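# Robot plays White's mate-in-one chess move

## Task

White moves first: make one move that checkmates Black. When finished, each square not involved in that move must contain exactly what it contained at the start. All pieces must stand upright, and any piece that was moved must rest entirely within the square it moved to.

## Robot and tools

ROBOT. There are two arms, left_arm and right_arm. Each ends in a five-finger hand: left_arm has a left hand and right_arm a right hand. In the scene frame the origin sits at table-top height, halfway between the two nominal bases. +z is up, +x reaches out over the table, and left_arm is on the +y side. Arm names do not match image sides. The calibrated bases are left_arm at (-0.037, +0.274, 0) m and right_arm at (-0.029, -0.316, 0) m, each turned very slightly about z. The table and the fixed camera cam_high use the scene frame. Every hand pose and velocity in a result is reported in that arm's own base frame. Motion offsets are taken along the current Hand target's own axes.

HAND POINT. Each arm is controlled through a point 0.15 m out from the wrist mount and 0.05 m in front of the palm. Its +z runs along the straight fingers and +y comes out of the palm. On the right hand +x points away from the thumb; on the left hand +x points toward the thumb. Straight fingers reach 0.06 to 0.07 m past the point, and their centre lines sit 0.06 m behind it along -y. A rigid bracket on the little-finger side of the wrist can strike things. With the thumb turned in front of the palm, the hand can grasp objects about 0.035 to 0.065 m thick, or a handle down to about 0.025 m.

ROW LAYOUT. Each row has 28 numbers, all between -1 and 1, and both arms always appear. The order is: left dx, dy, dz, rx, ry, rz, then left little, ring, middle, index, thumb_bend, thumb_turn, force_limit, speed. The right arm follows with the same 14 numbers. The six pose numbers are an offset, not a pose. They are measured from the arm's Hand target as it stood when the action or move began, along that target's axes. 1.0 means 0.6 m of travel or 180 degrees of turn, and rx, ry, rz together form one rotation vector. All rows of one action share that starting point, so sending the same offset again moves the arm further. Six zeros hold the arm at its Hand target. Finger and thumb targets are absolute positions: +1 is open or straight and -1 is curled. thumb_turn at -1 places the thumb opposite the fingers, and at +1 beside the palm. force_limit runs linearly from about 0 N at -1 to 10 N at +1 (15 N for the two thumb motors). speed rises from nearly zero at -1 to full speed at +0.48 and stays full above that. For a gentle grip, close at speed -0.94 or below. No value means 'unchanged'. To keep a hand as it is, resend the last eight hand numbers you sent it. If you have sent it nothing yet, use its hand_measured values plus hand_force_limit and hand_speed.

TOOLS.
execute_actions(actions, cameras): actions is a list of actions, and each action is up to 15 rows, one per 1/30 s step. A short action repeats its final row for the remaining steps, so each action lasts 0.5 s. Images are returned only for an empty list, or when you name cameras.
move(target, speed, blend, blocking, cameras): target is one row, or up to 15 rows forming a path. Every row is an offset from the same starting Hand targets, not from the row before it. speed is in m/s, from 0.002 to 4.3, default 0.25, and turning is capped at twice that value in rad/s. You can give one value, or one per target. blend is a corner-rounding radius in metres, and 0 means stop at each point. A whole move is cut off after 10 s. Paths go straight through any obstacle. Faster moves lag, overshoot and hit harder.
wait(seconds 0 to 10): the arms hold their last command while the scene runs.
stop(): brakes a running move.
zoom_image(camera, region [x0, y0, x1, y1] in pixels, at most 504 by 504): gives a closer view of the newest image from cam_high, cam_left_wrist or cam_right_wrist.
show_instructions(): shows the reference pages.
finished_scene(scene=1): ends the scene, and this is final.
Camera images are cam_high at 896x504, and cam_left_wrist and cam_right_wrist at 672x504 each.

RESULTS. Each arm reports end_effector_position in m and end_effector_quat_wxyz, both in its base frame. The Hand target is the commanded pose after clipping, and your next offsets start from it. Joint positions, velocities and torques are also listed. Per motor, in row order, you get hand_measured (position on the command scale), hand_stopped_by (moving, target, force, stalled, fault) and hand_load_n (force in N, positive when the finger is pushed open). A lost grip shows up as hand_load_n falling to about 0. A move adds a 'move:' line giving the ending (done, off_target, moving, held, fault) and any limits, such as paced or held. Done means the arm rests within 10 mm and 2 degrees of its goal, but this says nothing about contact.

BEHAVIOUR. On each step the commanded orientation is clipped to within 40 degrees of the measured one. Because of friction and weight, an arm often rests 1 to 3 cm short of its goal, sometimes 5 cm, usually low. Waiting will not close that gap; send the missing distance as a fresh offset. Small moves may not start. To ease off a push, command the target back beyond the hand point. A finger that meets resistance locks; to grip harder, raise force_limit and send a more closed target.

AVOID. Do not knock pieces over, drop them, or let anything leave the table. Do not release a piece while it is still moving, push hard, or hit fixed things. Keep the arms apart, and never let one hand close on the other's fingers. Steer paths clear of an arm's own base. Motors heat up when holding loads or stretching out: a MOTOR HOT line appears at 85 °C, and at 100 °C the arm drops and faults for 30 s or more. Joint ranges in rad: waist ±2.880, shoulder 0 to 3.142, elbow 0 to 3.019, wrist pitch -1.693 to 1.571, wrist yaw ±1.571, wrist roll ±2.094.

Each tool is called as name(argument=value, ...) on one line, values as JSON.

Reference images:

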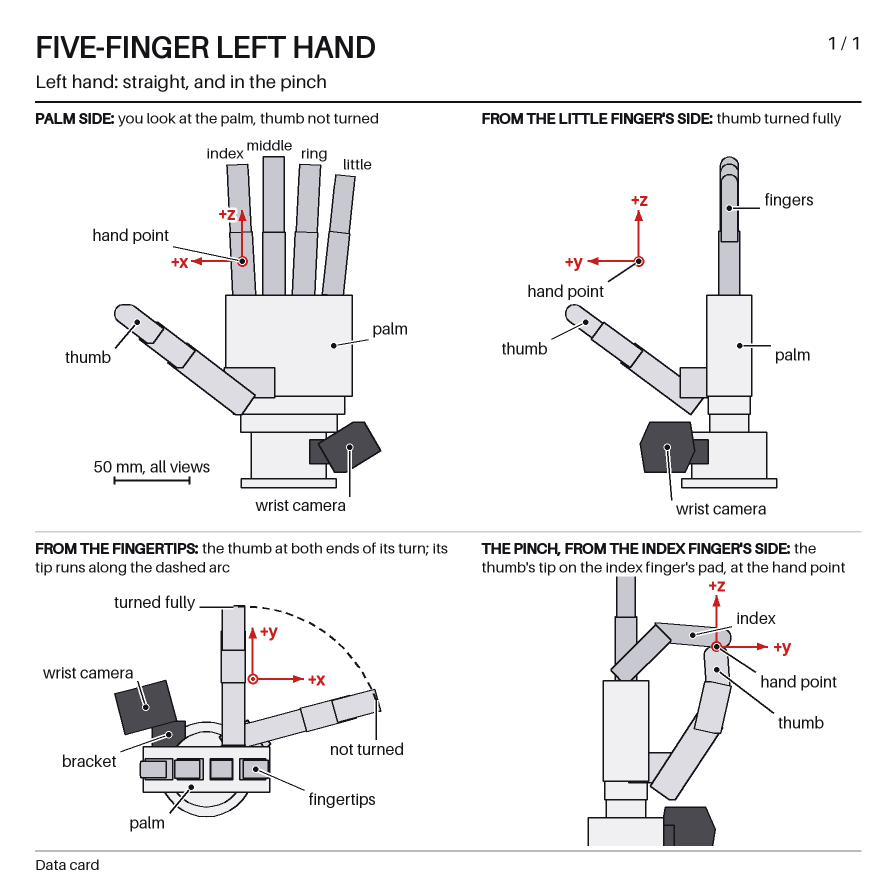

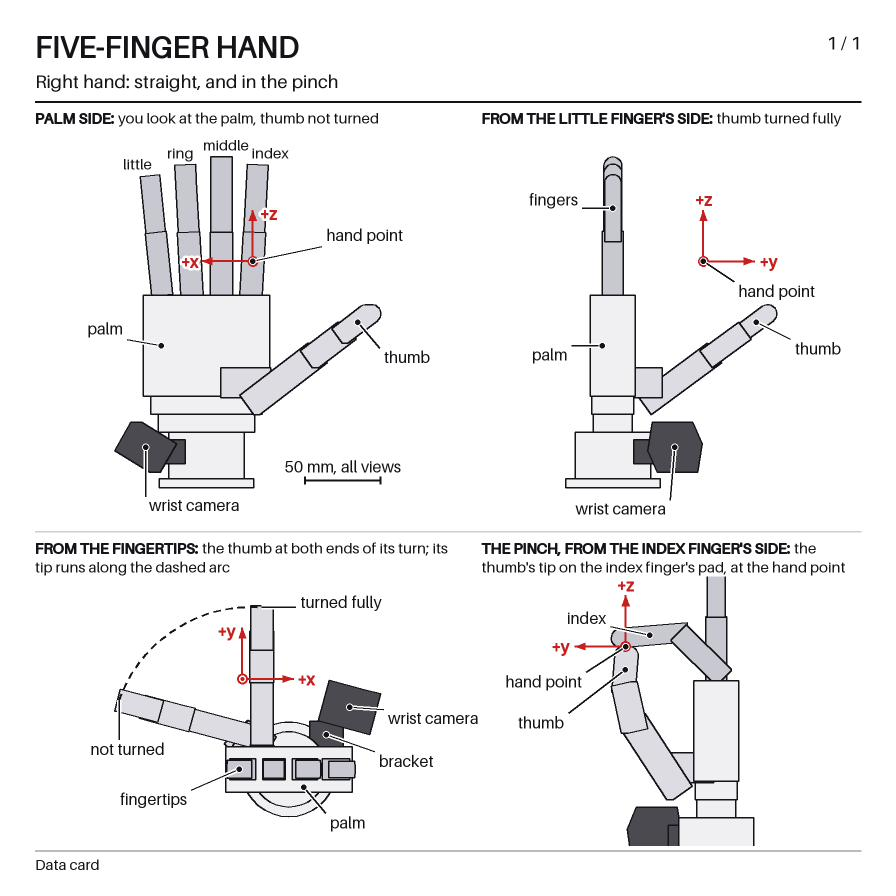

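## Session

execute_actions(actions=[])

Scene clock: 0.00 s.
left_arm: end_effector_position=(+0.2310, -0.5007, +0.2325) hand_measured=(+1.000, +1.000, +1.000, +1.000, +1.000, +1.000) hand_load_n=(+0.0, +0.0, +0.0, +0.0, +0.0, +0.0) hand_stopped_by=(target, target, target, target, target, target) hand_force_limit=0.00 hand_speed=-0.80 end_effector_quat_wxyz=(+0.289, +0.590, +0.750, -0.077) | right_arm: end_effector_position=(+0.6191, -0.2759, +0.3147) hand_measured=(+1.000, +1.000, +1.000, +1.000, +1.000, +1.000) hand_load_n=(+0.0, +0.0, +0.0, +0.0, +0.0, +0.0) hand_stopped_by=(target, target, target, target, target, target) hand_force_limit=0.00 hand_speed=-0.80 end_effector_quat_wxyz=(+0.080, +0.659, -0.118, +0.739)
Joint positions: left_arm=[-1.327 1.471 1.32 -0.851 -0.225 1.644] | right_arm=[-0.353 1.522 1 0.627 -0.068 -1.494]
Joint velocities: within noise
Joint torques (N m): no reading
Motor temperatures (°C): left_arm=[31 24 26 23 30 20] | right_arm=[26 22 33 31 22 29]
Heat: left arm: hottest waist 31 °C; right arm: hottest elbow 33 °C.
Hand target: left_arm +0.2333, -0.5094, +0.2519; +0.305, +0.585, +0.746, -0.089 | right_arm +0.6229, -0.2773, +0.3404; +0.083, +0.642, -0.114, +0.754

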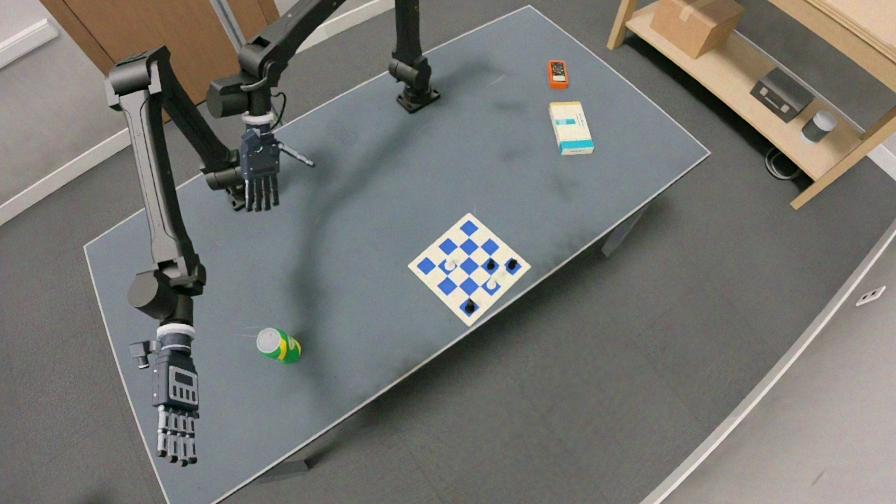

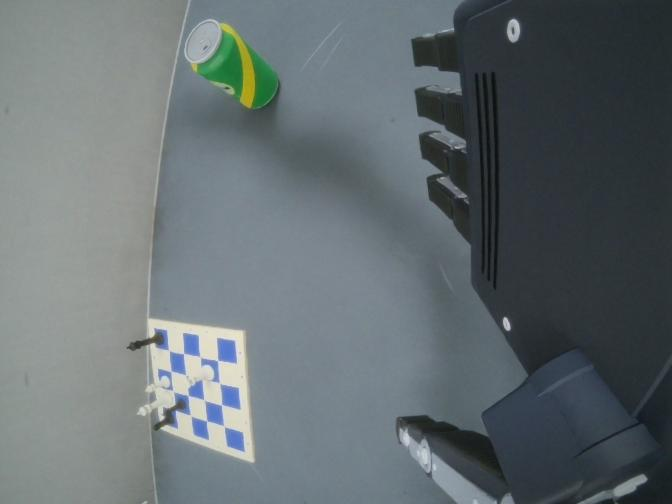

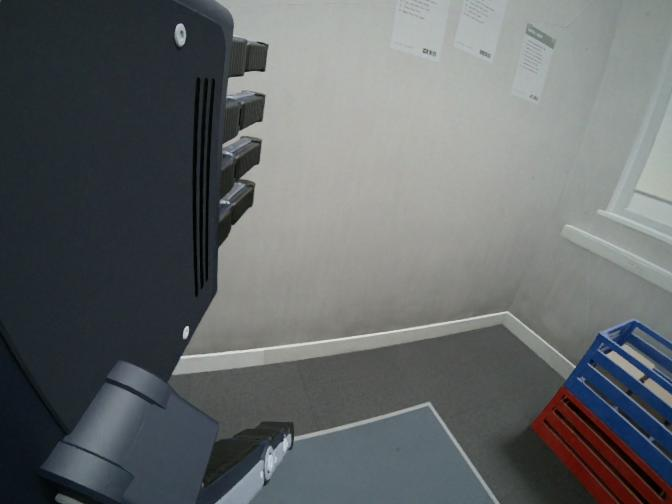

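zoom_image(camera="cam_high", region=[400, 205, 540, 335])

zoom_image(camera="cam_left_wrist", region=[110, 300, 270, 480])

Scaled by 3.600 from the camera's 896x504 image, which has a finer 1280x720 frame.

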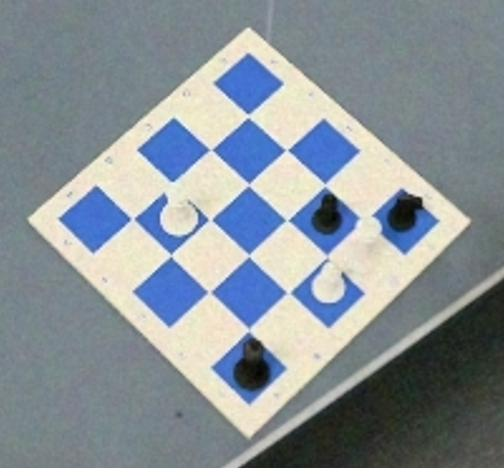

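Scaled by 2.800 from the camera's 672x504 image, which has a finer 960x720 frame.

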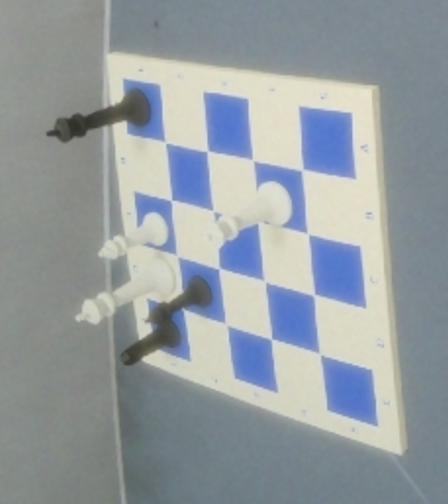

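move(target=[0.427,0.525,-0.152,0,0,0,1,1,1,1,1,1,0,-0.8,0,0,0,0,0,0,1,1,1,1,1,1,0,-0.8], cameras=["all"])

Scene clock: 61.27 s.
left_arm: end_effector_position=(+0.4474, -0.1587, +0.2410) hand_measured=(+1.000, +1.000, +1.000, +1.000, +1.000, +1.000) hand_load_n=(+0.0, +0.0, +0.0, +0.0, +0.0, +0.0) hand_stopped_by=(target, target, target, target, target, target) hand_force_limit=0.00 hand_speed=-0.80 end_effector_quat_wxyz=(+0.310, +0.448, +0.836, -0.071) | right_arm: end_effector_position=(+0.6191, -0.2759, +0.3147) hand_measured=(+1.000, +1.000, +1.000, +1.000, +1.000, +1.000) hand_load_n=(+0.0, +0.0, +0.0, -0.5, +0.0, +0.0) hand_stopped_by=(target, target, target, target, target, target) hand_force_limit=0.00 hand_speed=-0.80 end_effector_quat_wxyz=(+0.080, +0.659, -0.118, +0.739)
Joint positions: left_arm=[-0.404 1.15 1.046 -0.843 0.186 2.09] | right_arm=[-0.353 1.522 1 0.627 -0.068 -1.494]
Joint torques (N m): left_arm=[-0.09 -5.54 13.86 1.5 0.22 0.12] | right_arm=[-1.85 -13.33 9.98 2.35 0.06 -0.07]
Heat: left arm: hottest waist 31 °C; right arm: hottest elbow 36 °C.
Hand target: left_arm +0.4600, -0.1603, +0.2522; +0.305, +0.585, +0.746, -0.089 | right_arm +0.6229, -0.2773, +0.3404; +0.083, +0.642, -0.114, +0.754
Off the commanded pose: left_arm 0.017 m, 19 deg | right_arm 0.026 m, 3 deg.
joint sent to its limit (left arm) — joint 6 (wrist roll), upper limit. The joint targets are off in orientation, not in position.
move: off_target (left_arm, right_arm)

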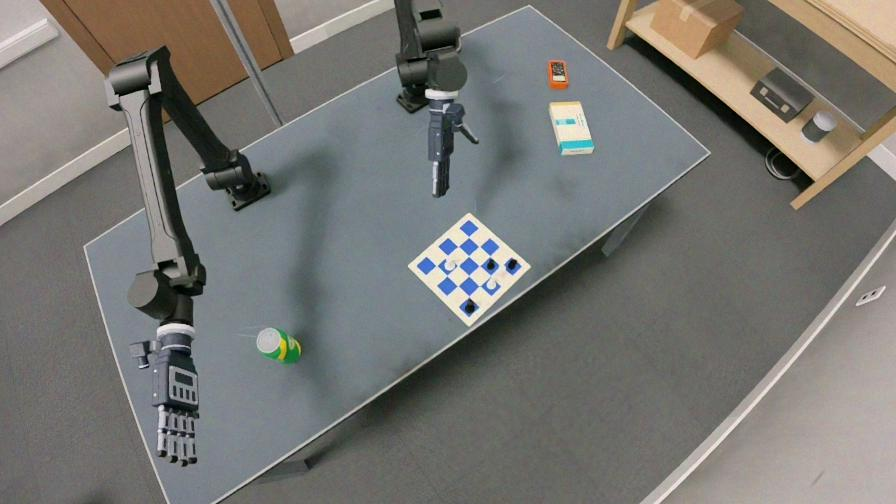

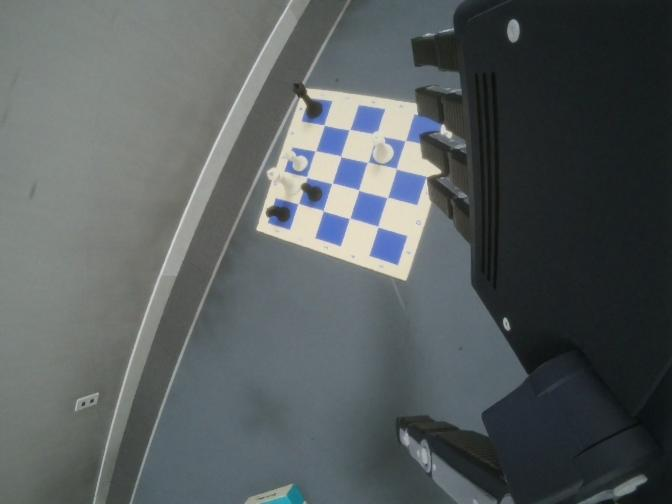

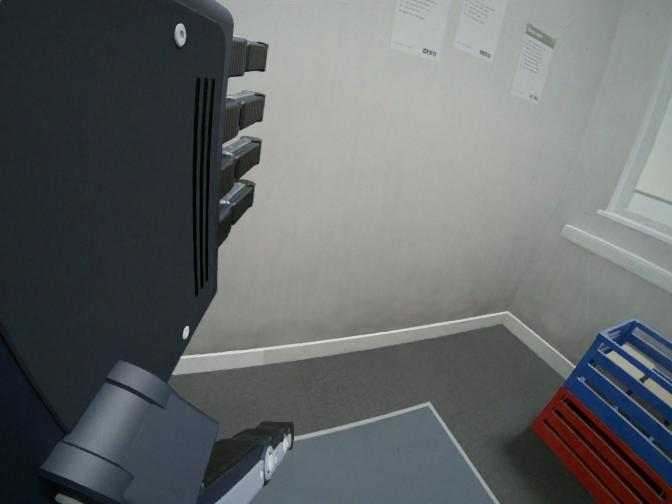

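zoom_image(camera="cam_left_wrist", region=[245, 70, 455, 290])

zoom_image(camera="cam_left_wrist", region=[255, 130, 345, 240])

Scaled by 2.291 from the camera's 672x504 image, which has a finer 960x720 frame.

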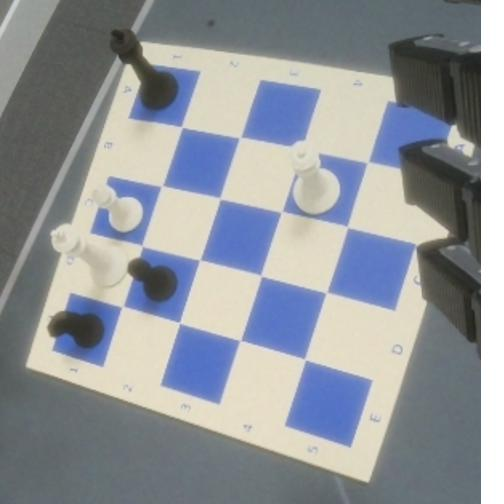

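Scaled by 4.582 from the camera's 672x504 image, which has a finer 960x720 frame.

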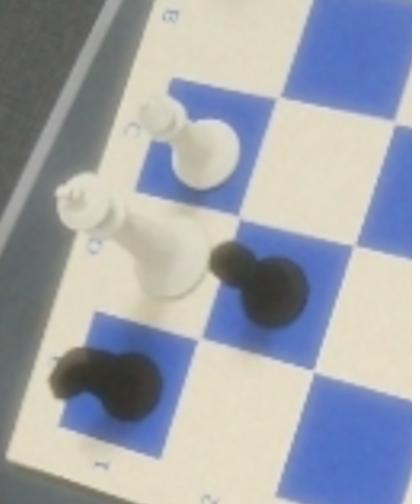

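zoom_image(camera="cam_left_wrist", region=[370, 0, 672, 504])

Scaled by 1.000.

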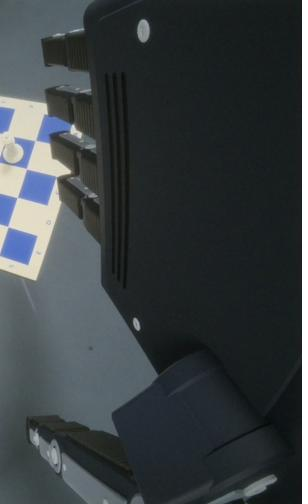

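move(target=[[0.0086,-0.0618,-0.0234,-0.100,-0.476,-0.661,1,1,1,1,1,1,0,-0.8,0,0,0,0,0,0,1,1,1,1,1,1,0,-0.8],[0.0663,-0.0538,0.2138,-0.100,-0.476,-0.661,1,1,1,1,1,1,0,-0.8,0,0,0,0,0,0,1,1,1,1,1,1,0,-0.8]], speed=[0.5,0.15], cameras=["cam_high","cam_left_wrist"])

Scene clock: 159.27 s.
left_arm: end_effector_position=(+0.4652, -0.1921, +0.1144) hand_measured=(+1.000, +1.000, +1.000, +1.000, +1.000, +1.000) hand_load_n=(+0.0, +0.0, +0.0, +0.0, +0.0, +0.0) hand_stopped_by=(target, target, target, target, target, target) hand_force_limit=0.00 hand_speed=-0.80 end_effector_quat_wxyz=(+0.500, -0.504, +0.506, -0.490) | right_arm: end_effector_position=(+0.6191, -0.2759, +0.3147) hand_measured=(+1.000, +1.000, +1.000, +1.000, +1.000, +1.000) hand_load_n=(+0.0, +0.0, +0.0, +0.0, +0.0, +0.0) hand_stopped_by=(target, target, target, target, target, target) hand_force_limit=0.00 hand_speed=-0.80 end_effector_quat_wxyz=(+0.080, +0.659, -0.118, +0.739)
Joint positions: left_arm=[-0.541 1.483 0.424 1.036 -0.549 0] | right_arm=[-0.353 1.522 1 0.627 -0.068 -1.494]
Joint torques (N m): left_arm=[-1.2 -5.95 8.75 1.99 -0.1 0.04] | right_arm=[-1.85 -13.27 9.99 2.37 0.05 -0.07]
Motor temperatures (°C): left_arm=[30 25 32 22 27 19] | right_arm=[25 23 38 29 21 24]
Heat: left arm: hottest elbow 32 °C; right arm: hottest elbow 38 °C.
Hand target: left_arm +0.4701, -0.2001, +0.1202; +0.501, -0.500, +0.500, -0.499 | right_arm +0.6229, -0.2773, +0.3404; +0.083, +0.642, -0.114, +0.754
Off the commanded pose: left_arm 0.011 m, 1 deg | right_arm 0.026 m, 3 deg.
move: off_target (left_arm, right_arm)
Images, in order (width x height): cam_high 896x504, cam_left_wrist 672x504.

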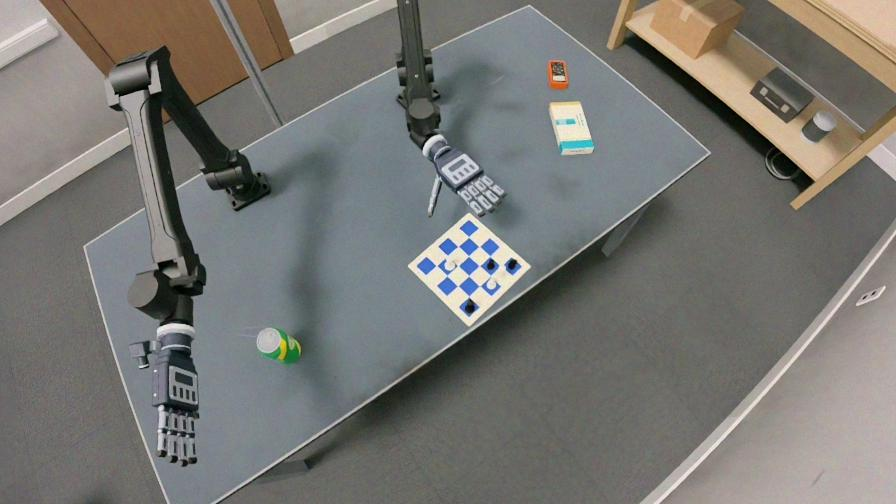

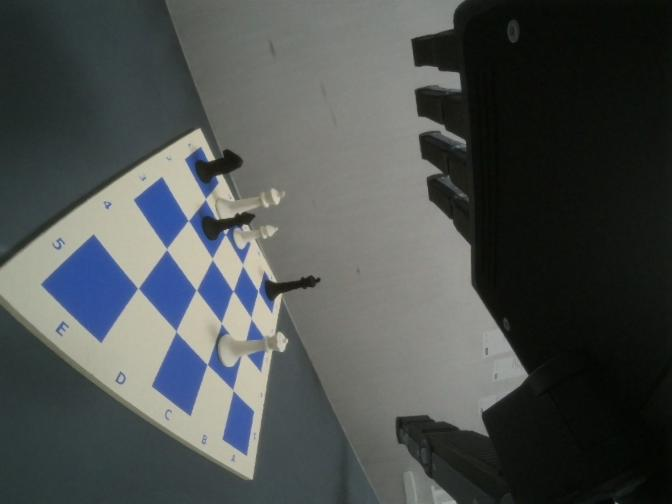

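zoom_image(camera="cam_left_wrist", region=[180, 130, 340, 270])

zoom_image(camera="cam_left_wrist", region=[190, 250, 340, 390])

Scaled by 3.150 from the camera's 672x504 image, which has a finer 960x720 frame.

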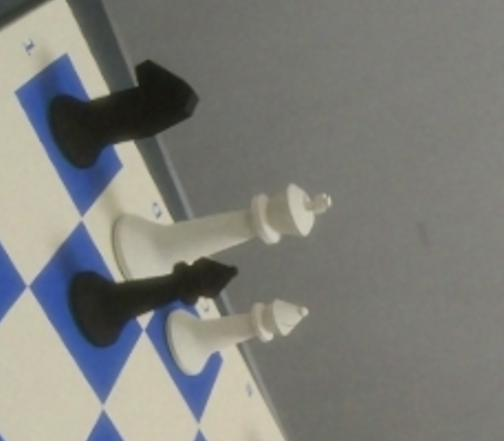

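Scaled by 3.360 from the camera's 672x504 image, which has a finer 960x720 frame.

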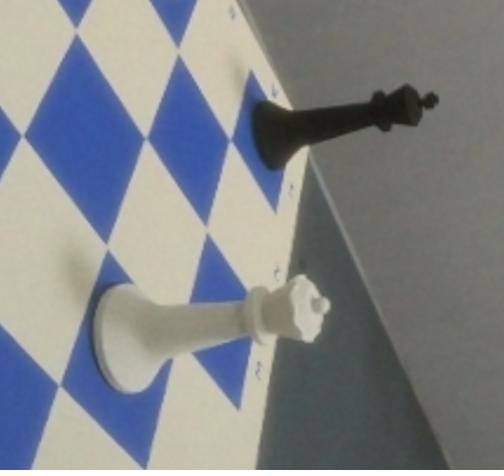

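move(target=[[0,0,0,0,0,0,1,1,0.4,0.4,0.05,-1,0,0,0,0,0,0,0,0,1,1,1,1,1,1,0,-0.8],[0.1667,0.0233,0.045,0,-0.0333,0,1,1,0.4,0.4,0.05,-1,0,0,0,0,0,0,0,0,1,1,1,1,1,1,0,-0.8]], speed=0.15, cameras=["cam_high","cam_left_wrist"])

Scene clock: 215.63 s.
left_arm: end_effector_position=(+0.4863, -0.2873, +0.0980) hand_measured=(+1.000, +1.000, +0.400, +0.400, +0.050, -1.000) hand_load_n=(+0.0, +0.0, +0.0, +0.0, +0.0, +0.0) hand_stopped_by=(target, target, target, target, target, target) hand_force_limit=0.00 hand_speed=0.00 end_effector_quat_wxyz=(+0.527, -0.526, +0.481, -0.464) | right_arm: end_effector_position=(+0.6191, -0.2759, +0.3147) hand_measured=(+1.000, +1.000, +1.000, +1.000, +1.000, +1.000) hand_load_n=(+0.0, +0.0, +0.0, +0.0, +0.0, +0.0) hand_stopped_by=(target, target, target, target, target, target) hand_force_limit=0.00 hand_speed=-0.80 end_effector_quat_wxyz=(+0.080, +0.659, -0.118, +0.739)
Joint positions: left_arm=[-0.763 1.709 0.651 1.035 -0.87 0] | right_arm=[-0.353 1.522 1 0.627 -0.068 -1.494]
Joint torques (N m): left_arm=[-0.79 -8.82 10.77 0.92 -0.1 0.05] | right_arm=[-1.85 -13.33 9.99 2.36 0.06 -0.08]
Heat: left arm: hottest waist 30 °C; right arm: hottest elbow 38 °C.
Hand target: left_arm +0.4971, -0.3001, +0.1060; +0.526, -0.525, +0.473, -0.472 | right_arm +0.6229, -0.2773, +0.3404; +0.083, +0.642, -0.114, +0.754
Off the commanded pose: left_arm 0.019 m, 1 deg | right_arm 0.026 m, 3 deg.
move: off_target (left_arm, right_arm)
Images, in order (width x height): cam_high 896x504, cam_left_wrist 672x504.

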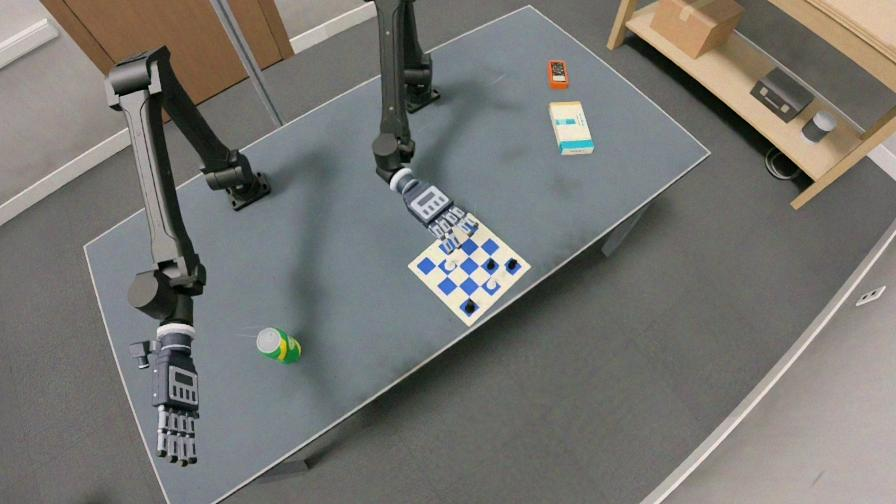

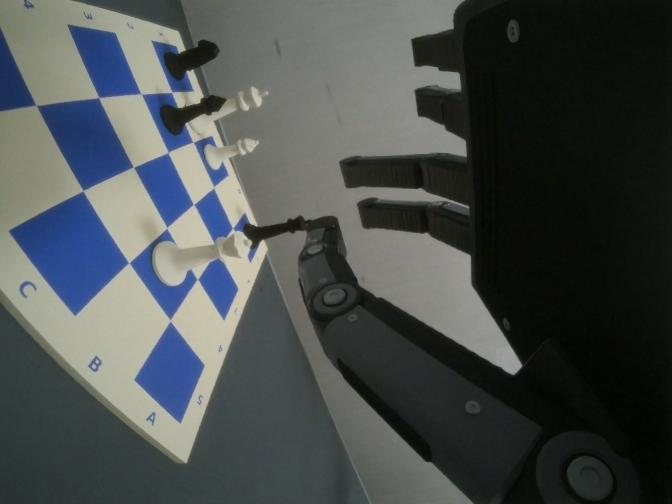

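zoom_image(camera="cam_left_wrist", region=[0, 0, 360, 480])

zoom_image(camera="cam_left_wrist", region=[120, 160, 380, 340])

Scaled by 1.050 from the camera's 672x504 image, which has a finer 960x720 frame.

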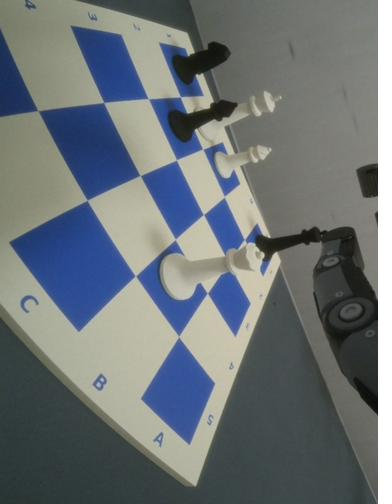

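Scaled by 1.938 from the camera's 672x504 image, which has a finer 960x720 frame.

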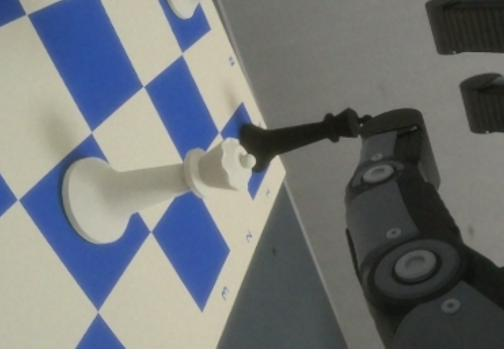

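move(target=[0.0133,0.03,0.0142,0,0,0,1,1,0.4,0.4,0.05,-1,0,0,0,0,0,0,0,0,1,1,1,1,1,1,0,-0.8], speed=0.08, cameras=["cam_left_wrist"])

Scene clock: 253.83 s.
left_arm: end_effector_position=(+0.4942, -0.2947, +0.0763) hand_measured=(+1.000, +1.000, +0.400, +0.400, +0.050, -1.000) hand_load_n=(+0.0, +0.0, +0.0, +0.0, +0.0, +0.0) hand_stopped_by=(target, target, target, target, target, target) hand_force_limit=0.00 hand_speed=0.00 end_effector_quat_wxyz=(+0.527, -0.526, +0.488, -0.457) | right_arm: end_effector_position=(+0.6191, -0.2759, +0.3147) hand_measured=(+1.000, +1.000, +1.000, +1.000, +1.000, +1.000) hand_load_n=(+0.0, +0.0, +0.0, +0.0, +0.0, +0.0) hand_stopped_by=(target, target, target, target, target, target) hand_force_limit=0.00 hand_speed=-0.80 end_effector_quat_wxyz=(+0.080, +0.659, -0.118, +0.739)
Joint positions: left_arm=[-0.763 1.781 0.682 1.056 -0.871 0] | right_arm=[-0.353 1.522 1 0.627 -0.068 -1.494]
Joint torques (N m): left_arm=[-0.67 -9.82 10.32 1.81 0.05 0.05] | right_arm=[-1.85 -13.22 9.96 2.39 0.06 -0.08]
Heat: left arm: hottest waist 30 °C; right arm: hottest elbow 38 °C.
Hand target: left_arm +0.5065, -0.3071, +0.0881; +0.526, -0.525, +0.473, -0.472 | right_arm +0.6229, -0.2773, +0.3404; +0.083, +0.642, -0.114, +0.754
Off the commanded pose: left_arm 0.021 m, 2 deg | right_arm 0.026 m, 3 deg.
move: off_target (left_arm, right_arm)
Images, in order (width x height): cam_left_wrist 672x504.

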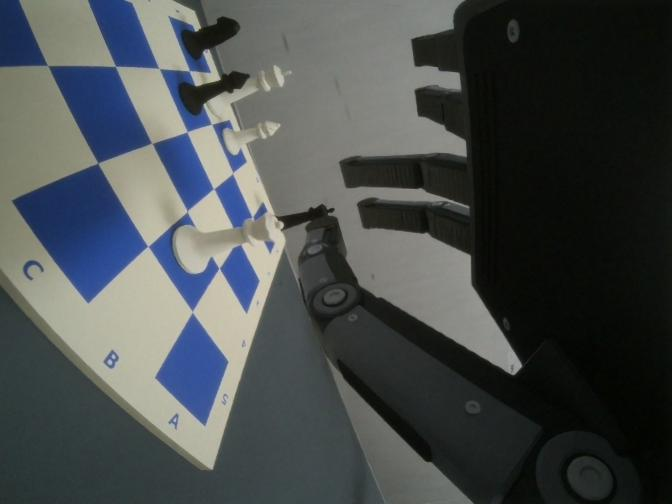

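zoom_image(camera="cam_left_wrist", region=[130, 160, 390, 340])

Scaled by 1.938 from the camera's 672x504 image, which has a finer 960x720 frame.

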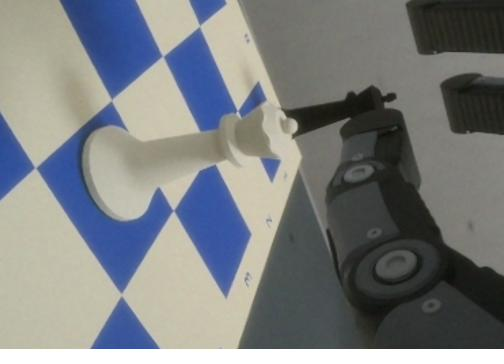

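move(target=[-0.0033,0.0717,0,0,0,0,1,1,0.4,0.4,0.05,-1,0,0,0,0,0,0,0,0,1,1,1,1,1,1,0,-0.8], speed=0.06, cameras=["cam_left_wrist"])

zoom_image(camera="cam_left_wrist", region=[130, 160, 390, 340])

Scene clock: 267.97 s.
left_arm: end_effector_position=(+0.4949, -0.2960, +0.0366) hand_measured=(+1.000, +1.000, +0.400, +0.400, +0.050, -1.000) hand_load_n=(+0.0, +0.0, +0.0, -0.5, +0.0, +0.0) hand_stopped_by=(target, target, target, target, target, target) hand_force_limit=0.00 hand_speed=0.00 end_effector_quat_wxyz=(+0.526, -0.525, +0.487, -0.459) | right_arm: end_effector_position=(+0.6191, -0.2759, +0.3147) hand_measured=(+1.000, +1.000, +1.000, +1.000, +1.000, +1.000) hand_load_n=(+0.0, +0.0, +0.0, +0.0, +0.5, +0.0) hand_stopped_by=(target, target, target, target, target, target) hand_force_limit=0.00 hand_speed=-0.80 end_effector_quat_wxyz=(+0.080, +0.659, -0.118, +0.739)
Joint positions: left_arm=[-0.763 1.911 0.686 1.187 -0.868 0] | right_arm=[-0.353 1.522 1 0.627 -0.068 -1.494]
Joint torques (N m): left_arm=[-0.26 -10.46 8.64 1.8 0.05 0.05] | right_arm=[-1.85 -13.27 9.96 2.39 0.06 -0.08]
Heat: left arm: hottest waist 30 °C; right arm: hottest elbow 38 °C.
Hand target: left_arm +0.5063, -0.3051, +0.0450; +0.526, -0.525, +0.473, -0.472 | right_arm +0.6229, -0.2773, +0.3404; +0.083, +0.642, -0.114, +0.754
Off the commanded pose: left_arm 0.017 m, 2 deg | right_arm 0.026 m, 3 deg.
move: off_target (left_arm, right_arm)
Images, in order (width x height): cam_left_wrist 672x504.

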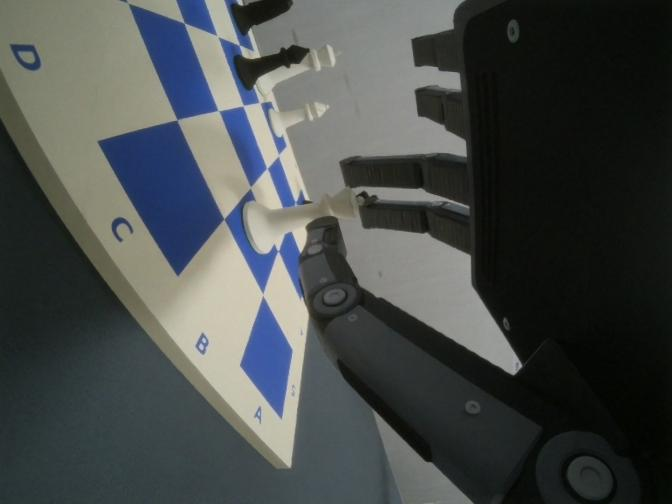

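Scaled by 1.938 from the camera's 672x504 image, which has a finer 960x720 frame.

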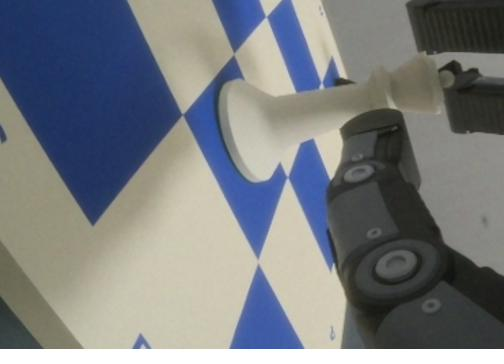

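move(target=[[0,0.0167,0,0,0,0,1,1,0.4,0.4,0.05,-1,0,0,0,0,0,0,0,0,1,1,1,1,1,1,0,-0.8],[0,0.0167,0.0133,0,0,0,1,1,0.4,0.4,0.05,-1,0,0,0,0,0,0,0,0,1,1,1,1,1,1,0,-0.8]], speed=0.04, cameras=["cam_left_wrist"])

zoom_image(camera="cam_left_wrist", region=[200, 120, 460, 300])

Scene clock: 285.50 s.
left_arm: end_effector_position=(+0.5017, -0.2992, +0.0302) hand_measured=(+1.000, +1.000, +0.400, +0.400, +0.050, -1.000) hand_load_n=(+0.0, +0.0, +0.0, +0.0, +0.0, +0.0) hand_stopped_by=(target, target, target, target, target, target) hand_force_limit=0.00 hand_speed=0.00 end_effector_quat_wxyz=(+0.524, -0.524, +0.484, -0.465) | right_arm: end_effector_position=(+0.6191, -0.2759, +0.3147) hand_measured=(+1.000, +1.000, +1.000, +1.000, +1.000, +1.000) hand_load_n=(+0.0, +0.0, +0.0, +0.0, +0.0, +0.0) hand_stopped_by=(target, target, target, target, target, target) hand_force_limit=0.00 hand_speed=-0.80 end_effector_quat_wxyz=(+0.080, +0.659, -0.118, +0.739)
Joint positions: left_arm=[-0.755 1.945 0.704 1.215 -0.853 0] | right_arm=[-0.353 1.522 1 0.627 -0.068 -1.494]
Joint torques (N m): left_arm=[0.21 -10.52 8.49 1.51 0.05 0.07] | right_arm=[-1.85 -13.27 9.98 2.37 0.06 -0.07]
Heat: left arm: hottest elbow 30 °C; right arm: hottest elbow 38 °C.
Hand target: left_arm +0.5141, -0.3042, +0.0350; +0.526, -0.525, +0.473, -0.472 | right_arm +0.6229, -0.2773, +0.3404; +0.083, +0.642, -0.114, +0.754
Off the commanded pose: left_arm 0.014 m, 2 deg | right_arm 0.026 m, 3 deg.
move: off_target (left_arm, right_arm)
Images, in order (width x height): cam_left_wrist 672x504.

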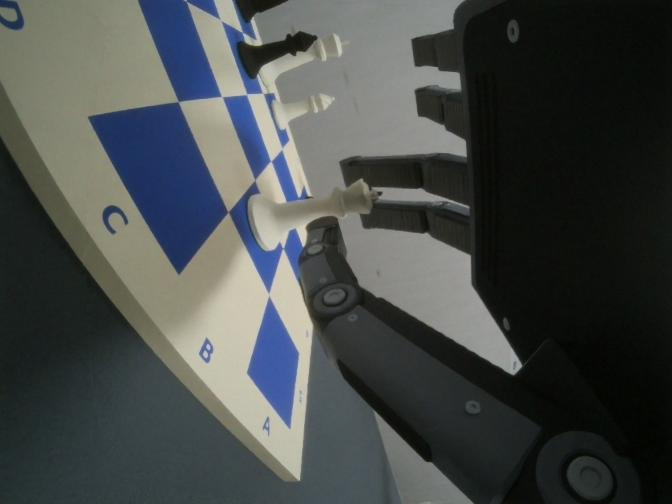

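Scaled by 1.938 from the camera's 672x504 image, which has a finer 960x720 frame.

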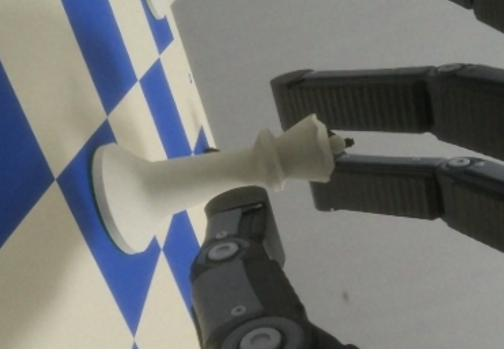

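move(target=[-0.003,0,0.01,0,0,0,1,1,0.4,0.4,0.05,-1,0,0,0,0,0,0,0,0,1,1,1,1,1,1,0,-0.8], speed=0.04, cameras=["cam_left_wrist"])

zoom_image(camera="cam_left_wrist", region=[200, 120, 460, 300])

Scene clock: 300.93 s.
left_arm: end_effector_position=(+0.5074, -0.2973, +0.0312) hand_measured=(+1.000, +1.000, +0.400, +0.400, +0.050, -1.000) hand_load_n=(+0.0, +0.0, +0.0, -0.5, +0.0, +0.0) hand_stopped_by=(target, target, target, target, target, target) hand_force_limit=0.00 hand_speed=0.00 end_effector_quat_wxyz=(+0.524, -0.524, +0.483, -0.467) | right_arm: end_effector_position=(+0.6191, -0.2759, +0.3147) hand_measured=(+1.000, +1.000, +1.000, +1.000, +1.000, +1.000) hand_load_n=(+0.0, +0.0, +0.0, +0.0, +0.0, +0.0) hand_stopped_by=(target, target, target, target, target, target) hand_force_limit=0.00 hand_speed=-0.80 end_effector_quat_wxyz=(+0.080, +0.659, -0.118, +0.739)
Joint positions: left_arm=[-0.742 1.948 0.711 1.215 -0.84 0] | right_arm=[-0.353 1.522 1 0.627 -0.068 -1.494]
Joint torques (N m): left_arm=[-0.03 -10.23 8.59 1.39 0.04 0.06] | right_arm=[-1.85 -13.27 10 2.36 0.06 -0.07]
Heat: left arm: hottest waist 29 °C; right arm: hottest elbow 38 °C.
Hand target: left_arm +0.5198, -0.3018, +0.0349; +0.526, -0.525, +0.474, -0.472 | right_arm +0.6229, -0.2773, +0.3404; +0.083, +0.642, -0.114, +0.754
Off the commanded pose: left_arm 0.014 m, 1 deg | right_arm 0.026 m, 3 deg.
move: off_target (left_arm, right_arm)
Images, in order (width x height): cam_left_wrist 672x504.

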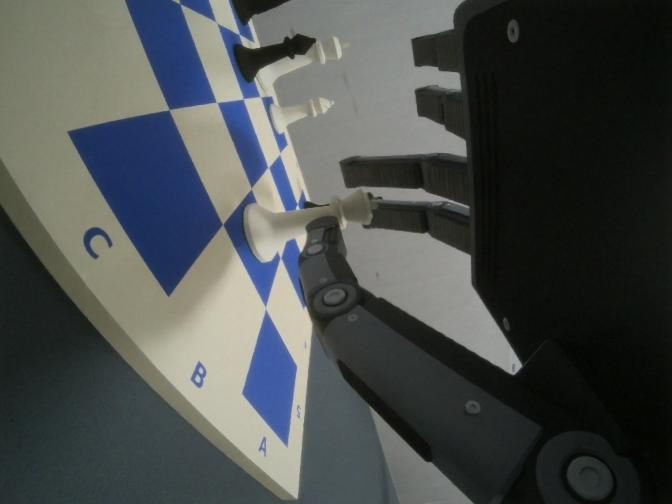

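Scaled by 1.938 from the camera's 672x504 image, which has a finer 960x720 frame.

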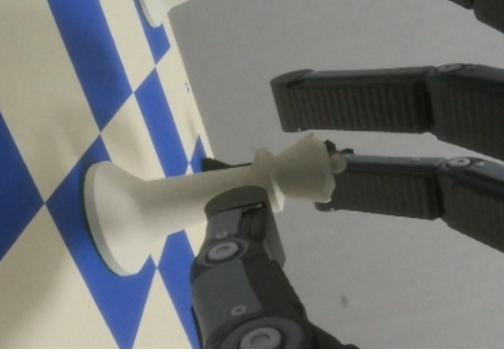

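move(target=[0,0,0,0,0,0,1,1,0.18,0.18,0.05,-1,-0.6,-0.8,0,0,0,0,0,0,1,1,1,1,1,1,0,-0.8], speed=0.04, cameras=["cam_left_wrist"])

zoom_image(camera="cam_left_wrist", region=[200, 120, 460, 300])

Scene clock: 315.53 s.
left_arm: end_effector_position=(+0.5073, -0.2973, +0.0310) hand_measured=(+1.000, +1.000, +0.180, +0.180, +0.050, -1.000) hand_load_n=(+0.0, +0.0, +0.0, +0.0, +0.0, +0.0) hand_stopped_by=(target, target, target, target, target, target) hand_force_limit=-0.60 hand_speed=-0.80 end_effector_quat_wxyz=(+0.524, -0.524, +0.483, -0.467) | right_arm: end_effector_position=(+0.6191, -0.2759, +0.3147) hand_measured=(+1.000, +1.000, +1.000, +1.000, +1.000, +1.000) hand_load_n=(+0.0, +0.0, +0.0, +0.0, +0.0, +0.0) hand_stopped_by=(target, target, target, target, target, target) hand_force_limit=0.00 hand_speed=-0.80 end_effector_quat_wxyz=(+0.080, +0.659, -0.118, +0.739)
Joint positions: left_arm=[-0.742 1.948 0.711 1.215 -0.84 0] | right_arm=[-0.353 1.522 1 0.627 -0.068 -1.494]
Joint torques (N m): left_arm=[0.32 -10.29 8.57 1.35 0.06 0.06] | right_arm=[-1.85 -13.27 9.98 2.36 0.05 -0.08]
Heat: left arm: hottest elbow 30 °C; right arm: hottest elbow 38 °C.
Hand target: left_arm +0.5199, -0.3018, +0.0349; +0.526, -0.525, +0.473, -0.472 | right_arm +0.6229, -0.2773, +0.3404; +0.083, +0.642, -0.114, +0.754
Off the commanded pose: left_arm 0.014 m, 1 deg | right_arm 0.026 m, 3 deg.
move: off_target (left_arm, right_arm)
Images, in order (width x height): cam_left_wrist 672x504.

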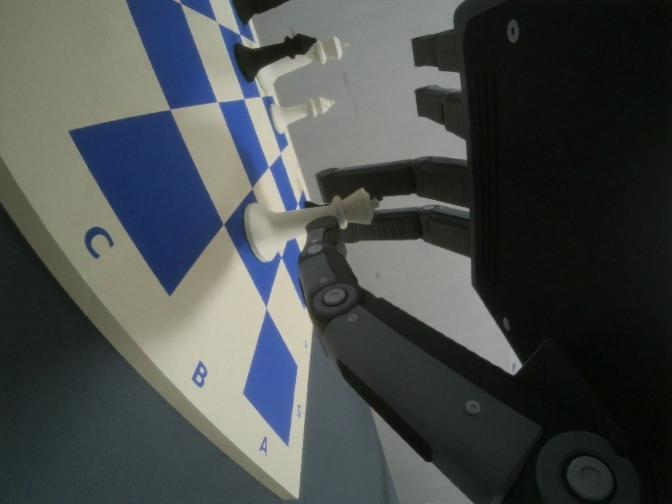

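Scaled by 1.938 from the camera's 672x504 image, which has a finer 960x720 frame.

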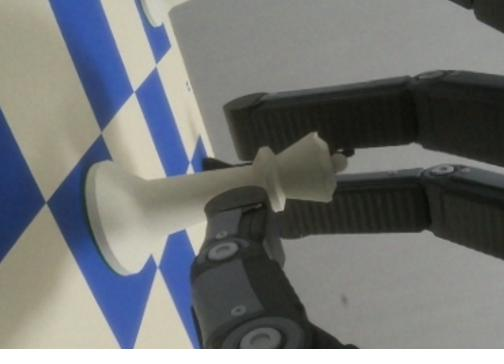

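move(target=[0,0,0.0075,0,0,0,1,1,0.18,0.18,0.05,-1,-0.6,-0.8,0,0,0,0,0,0,1,1,1,1,1,1,0,-0.8], speed=0.04, cameras=["cam_left_wrist"])

zoom_image(camera="cam_left_wrist", region=[200, 120, 460, 300])

Scene clock: 322.70 s.
left_arm: end_effector_position=(+0.5119, -0.2974, +0.0324) hand_measured=(+1.000, +1.000, +0.180, +0.180, +0.050, -1.000) hand_load_n=(+0.0, +0.0, +0.0, +0.0, +0.0, +0.0) hand_stopped_by=(target, target, target, target, target, target) hand_force_limit=-0.60 hand_speed=-0.80 end_effector_quat_wxyz=(+0.524, -0.524, +0.481, -0.469) | right_arm: end_effector_position=(+0.6191, -0.2759, +0.3147) hand_measured=(+1.000, +1.000, +1.000, +1.000, +1.000, +1.000) hand_load_n=(+0.0, +0.0, +0.0, -0.5, +0.0, +0.0) hand_stopped_by=(target, target, target, target, target, target) hand_force_limit=0.00 hand_speed=-0.80 end_effector_quat_wxyz=(+0.080, +0.659, -0.118, +0.739)
Joint positions: left_arm=[-0.735 1.952 0.72 1.215 -0.833 0] | right_arm=[-0.353 1.522 1 0.627 -0.068 -1.494]
Joint torques (N m): left_arm=[-0.03 -10.46 8.62 1.09 0.07 0.05] | right_arm=[-1.9 -13.22 9.98 2.37 0.05 -0.08]
Heat: left arm: hottest elbow 30 °C; right arm: hottest elbow 38 °C.
Hand target: left_arm +0.5244, -0.3014, +0.0349; +0.526, -0.525, +0.473, -0.472 | right_arm +0.6229, -0.2773, +0.3404; +0.083, +0.642, -0.114, +0.754
Off the commanded pose: left_arm 0.013 m, 1 deg | right_arm 0.026 m, 3 deg.
move: off_target (left_arm, right_arm)
Images, in order (width x height): cam_left_wrist 672x504.

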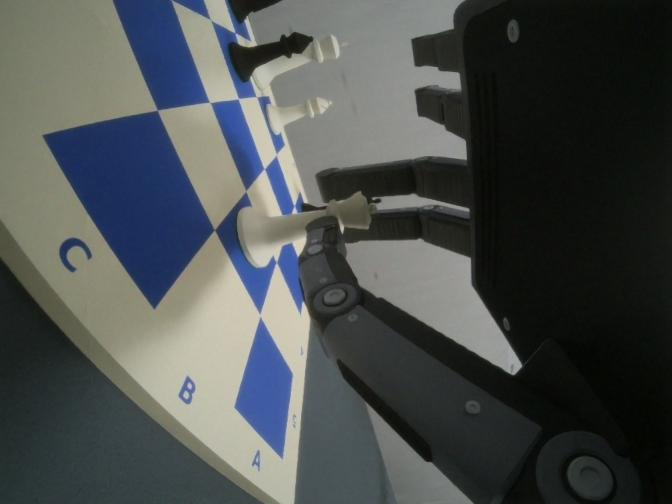

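Scaled by 1.938 from the camera's 672x504 image, which has a finer 960x720 frame.

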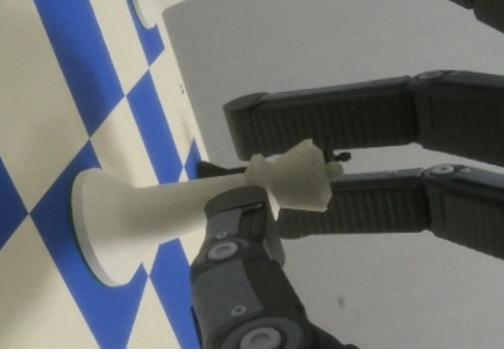

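move(target=[0,0,0,0,0,0,1,1,0.0,0.0,0.05,-1,-0.6,-0.94,0,0,0,0,0,0,1,1,1,1,1,1,0,-0.8], speed=0.04, cameras=["cam_left_wrist"])

zoom_image(camera="cam_left_wrist", region=[200, 120, 460, 300])

Scene clock: 330.17 s.
left_arm: end_effector_position=(+0.5119, -0.2973, +0.0322) hand_measured=(+1.000, +1.000, +0.002, +0.000, +0.050, -1.000) hand_load_n=(+0.0, +0.0, +2.0, +0.0, +1.5, +0.0) hand_stopped_by=(target, target, force, target, target, target) hand_force_limit=-0.60 hand_speed=-0.94 end_effector_quat_wxyz=(+0.524, -0.524, +0.481, -0.469) | right_arm: end_effector_position=(+0.6191, -0.2759, +0.3147) hand_measured=(+1.000, +1.000, +1.000, +1.000, +1.000, +1.000) hand_load_n=(+0.0, +0.0, +0.0, +0.0, +0.0, +0.5) hand_stopped_by=(target, target, target, target, target, target) hand_force_limit=0.00 hand_speed=-0.80 end_effector_quat_wxyz=(+0.080, +0.659, -0.118, +0.739)
Joint positions: left_arm=[-0.735 1.952 0.72 1.215 -0.833 0] | right_arm=[-0.353 1.522 1 0.627 -0.068 -1.494]
Joint torques (N m): left_arm=[0.15 -10.4 8.69 1.17 0.1 0.05] | right_arm=[-1.85 -13.27 9.99 2.37 0.06 -0.08]
Heat: left arm: hottest waist 29 °C; right arm: hottest elbow 38 °C.
Hand target: left_arm +0.5244, -0.3014, +0.0350; +0.526, -0.525, +0.473, -0.472 | right_arm +0.6229, -0.2773, +0.3404; +0.083, +0.642, -0.114, +0.754
Off the commanded pose: left_arm 0.013 m, 1 deg | right_arm 0.026 m, 3 deg.
move: off_target (left_arm, right_arm)
Images, in order (width x height): cam_left_wrist 672x504.

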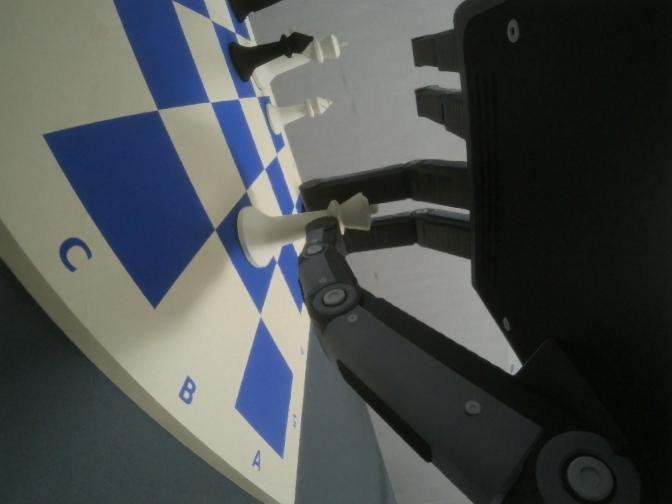

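Scaled by 1.938 from the camera's 672x504 image, which has a finer 960x720 frame.

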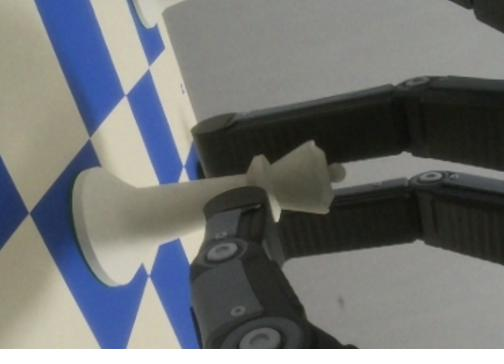

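move(target=[0,0,0,0,0,0,1,1,-0.15,-0.2,0.05,-1,-0.4,-0.94,0,0,0,0,0,0,1,1,1,1,1,1,0,-0.8], speed=0.04, cameras=["cam_left_wrist"])

zoom_image(camera="cam_left_wrist", region=[200, 120, 460, 300])

Scene clock: 334.47 s.
left_arm: end_effector_position=(+0.5119, -0.2973, +0.0322) hand_measured=(+1.000, +1.000, -0.004, -0.200, +0.050, -1.000) hand_load_n=(+0.0, +0.0, +3.0, +0.0, +2.0, +0.0) hand_stopped_by=(target, target, force, target, target, target) hand_force_limit=-0.40 hand_speed=-0.94 end_effector_quat_wxyz=(+0.524, -0.524, +0.481, -0.469) | right_arm: end_effector_position=(+0.6191, -0.2759, +0.3147) hand_measured=(+1.000, +1.000, +1.000, +1.000, +1.000, +1.000) hand_load_n=(-0.5, +0.0, +0.0, +0.0, +0.0, +0.0) hand_stopped_by=(target, target, target, target, target, target) hand_force_limit=0.00 hand_speed=-0.80 end_effector_quat_wxyz=(+0.080, +0.659, -0.118, +0.739)
Joint positions: left_arm=[-0.735 1.952 0.72 1.215 -0.833 0] | right_arm=[-0.353 1.522 1 0.627 -0.068 -1.494]
Joint torques (N m): left_arm=[0.26 -10.7 8.68 1.14 0.08 0.05] | right_arm=[-1.85 -13.22 9.99 2.37 0.06 -0.08]
Heat: left arm: hottest waist 29 °C; right arm: hottest elbow 38 °C.
Hand target: left_arm +0.5244, -0.3014, +0.0350; +0.526, -0.525, +0.473, -0.472 | right_arm +0.6229, -0.2773, +0.3404; +0.083, +0.642, -0.114, +0.754
Off the commanded pose: left_arm 0.013 m, 1 deg | right_arm 0.026 m, 3 deg.
move: off_target (left_arm, right_arm)
Images, in order (width x height): cam_left_wrist 672x504.

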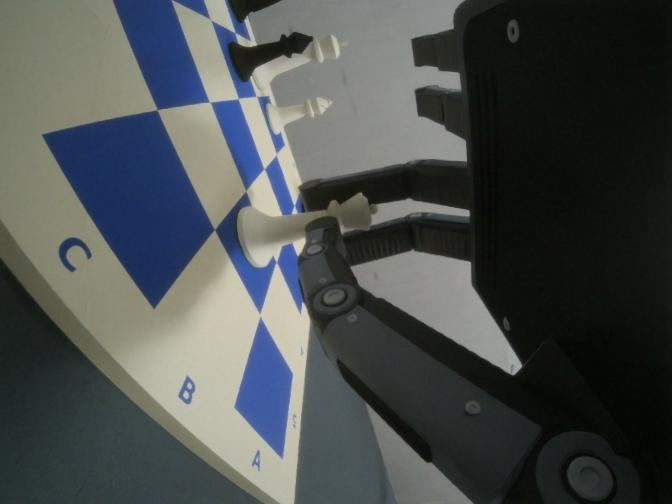

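Scaled by 1.938 from the camera's 672x504 image, which has a finer 960x720 frame.

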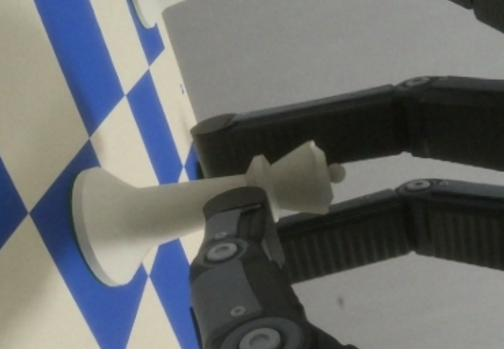

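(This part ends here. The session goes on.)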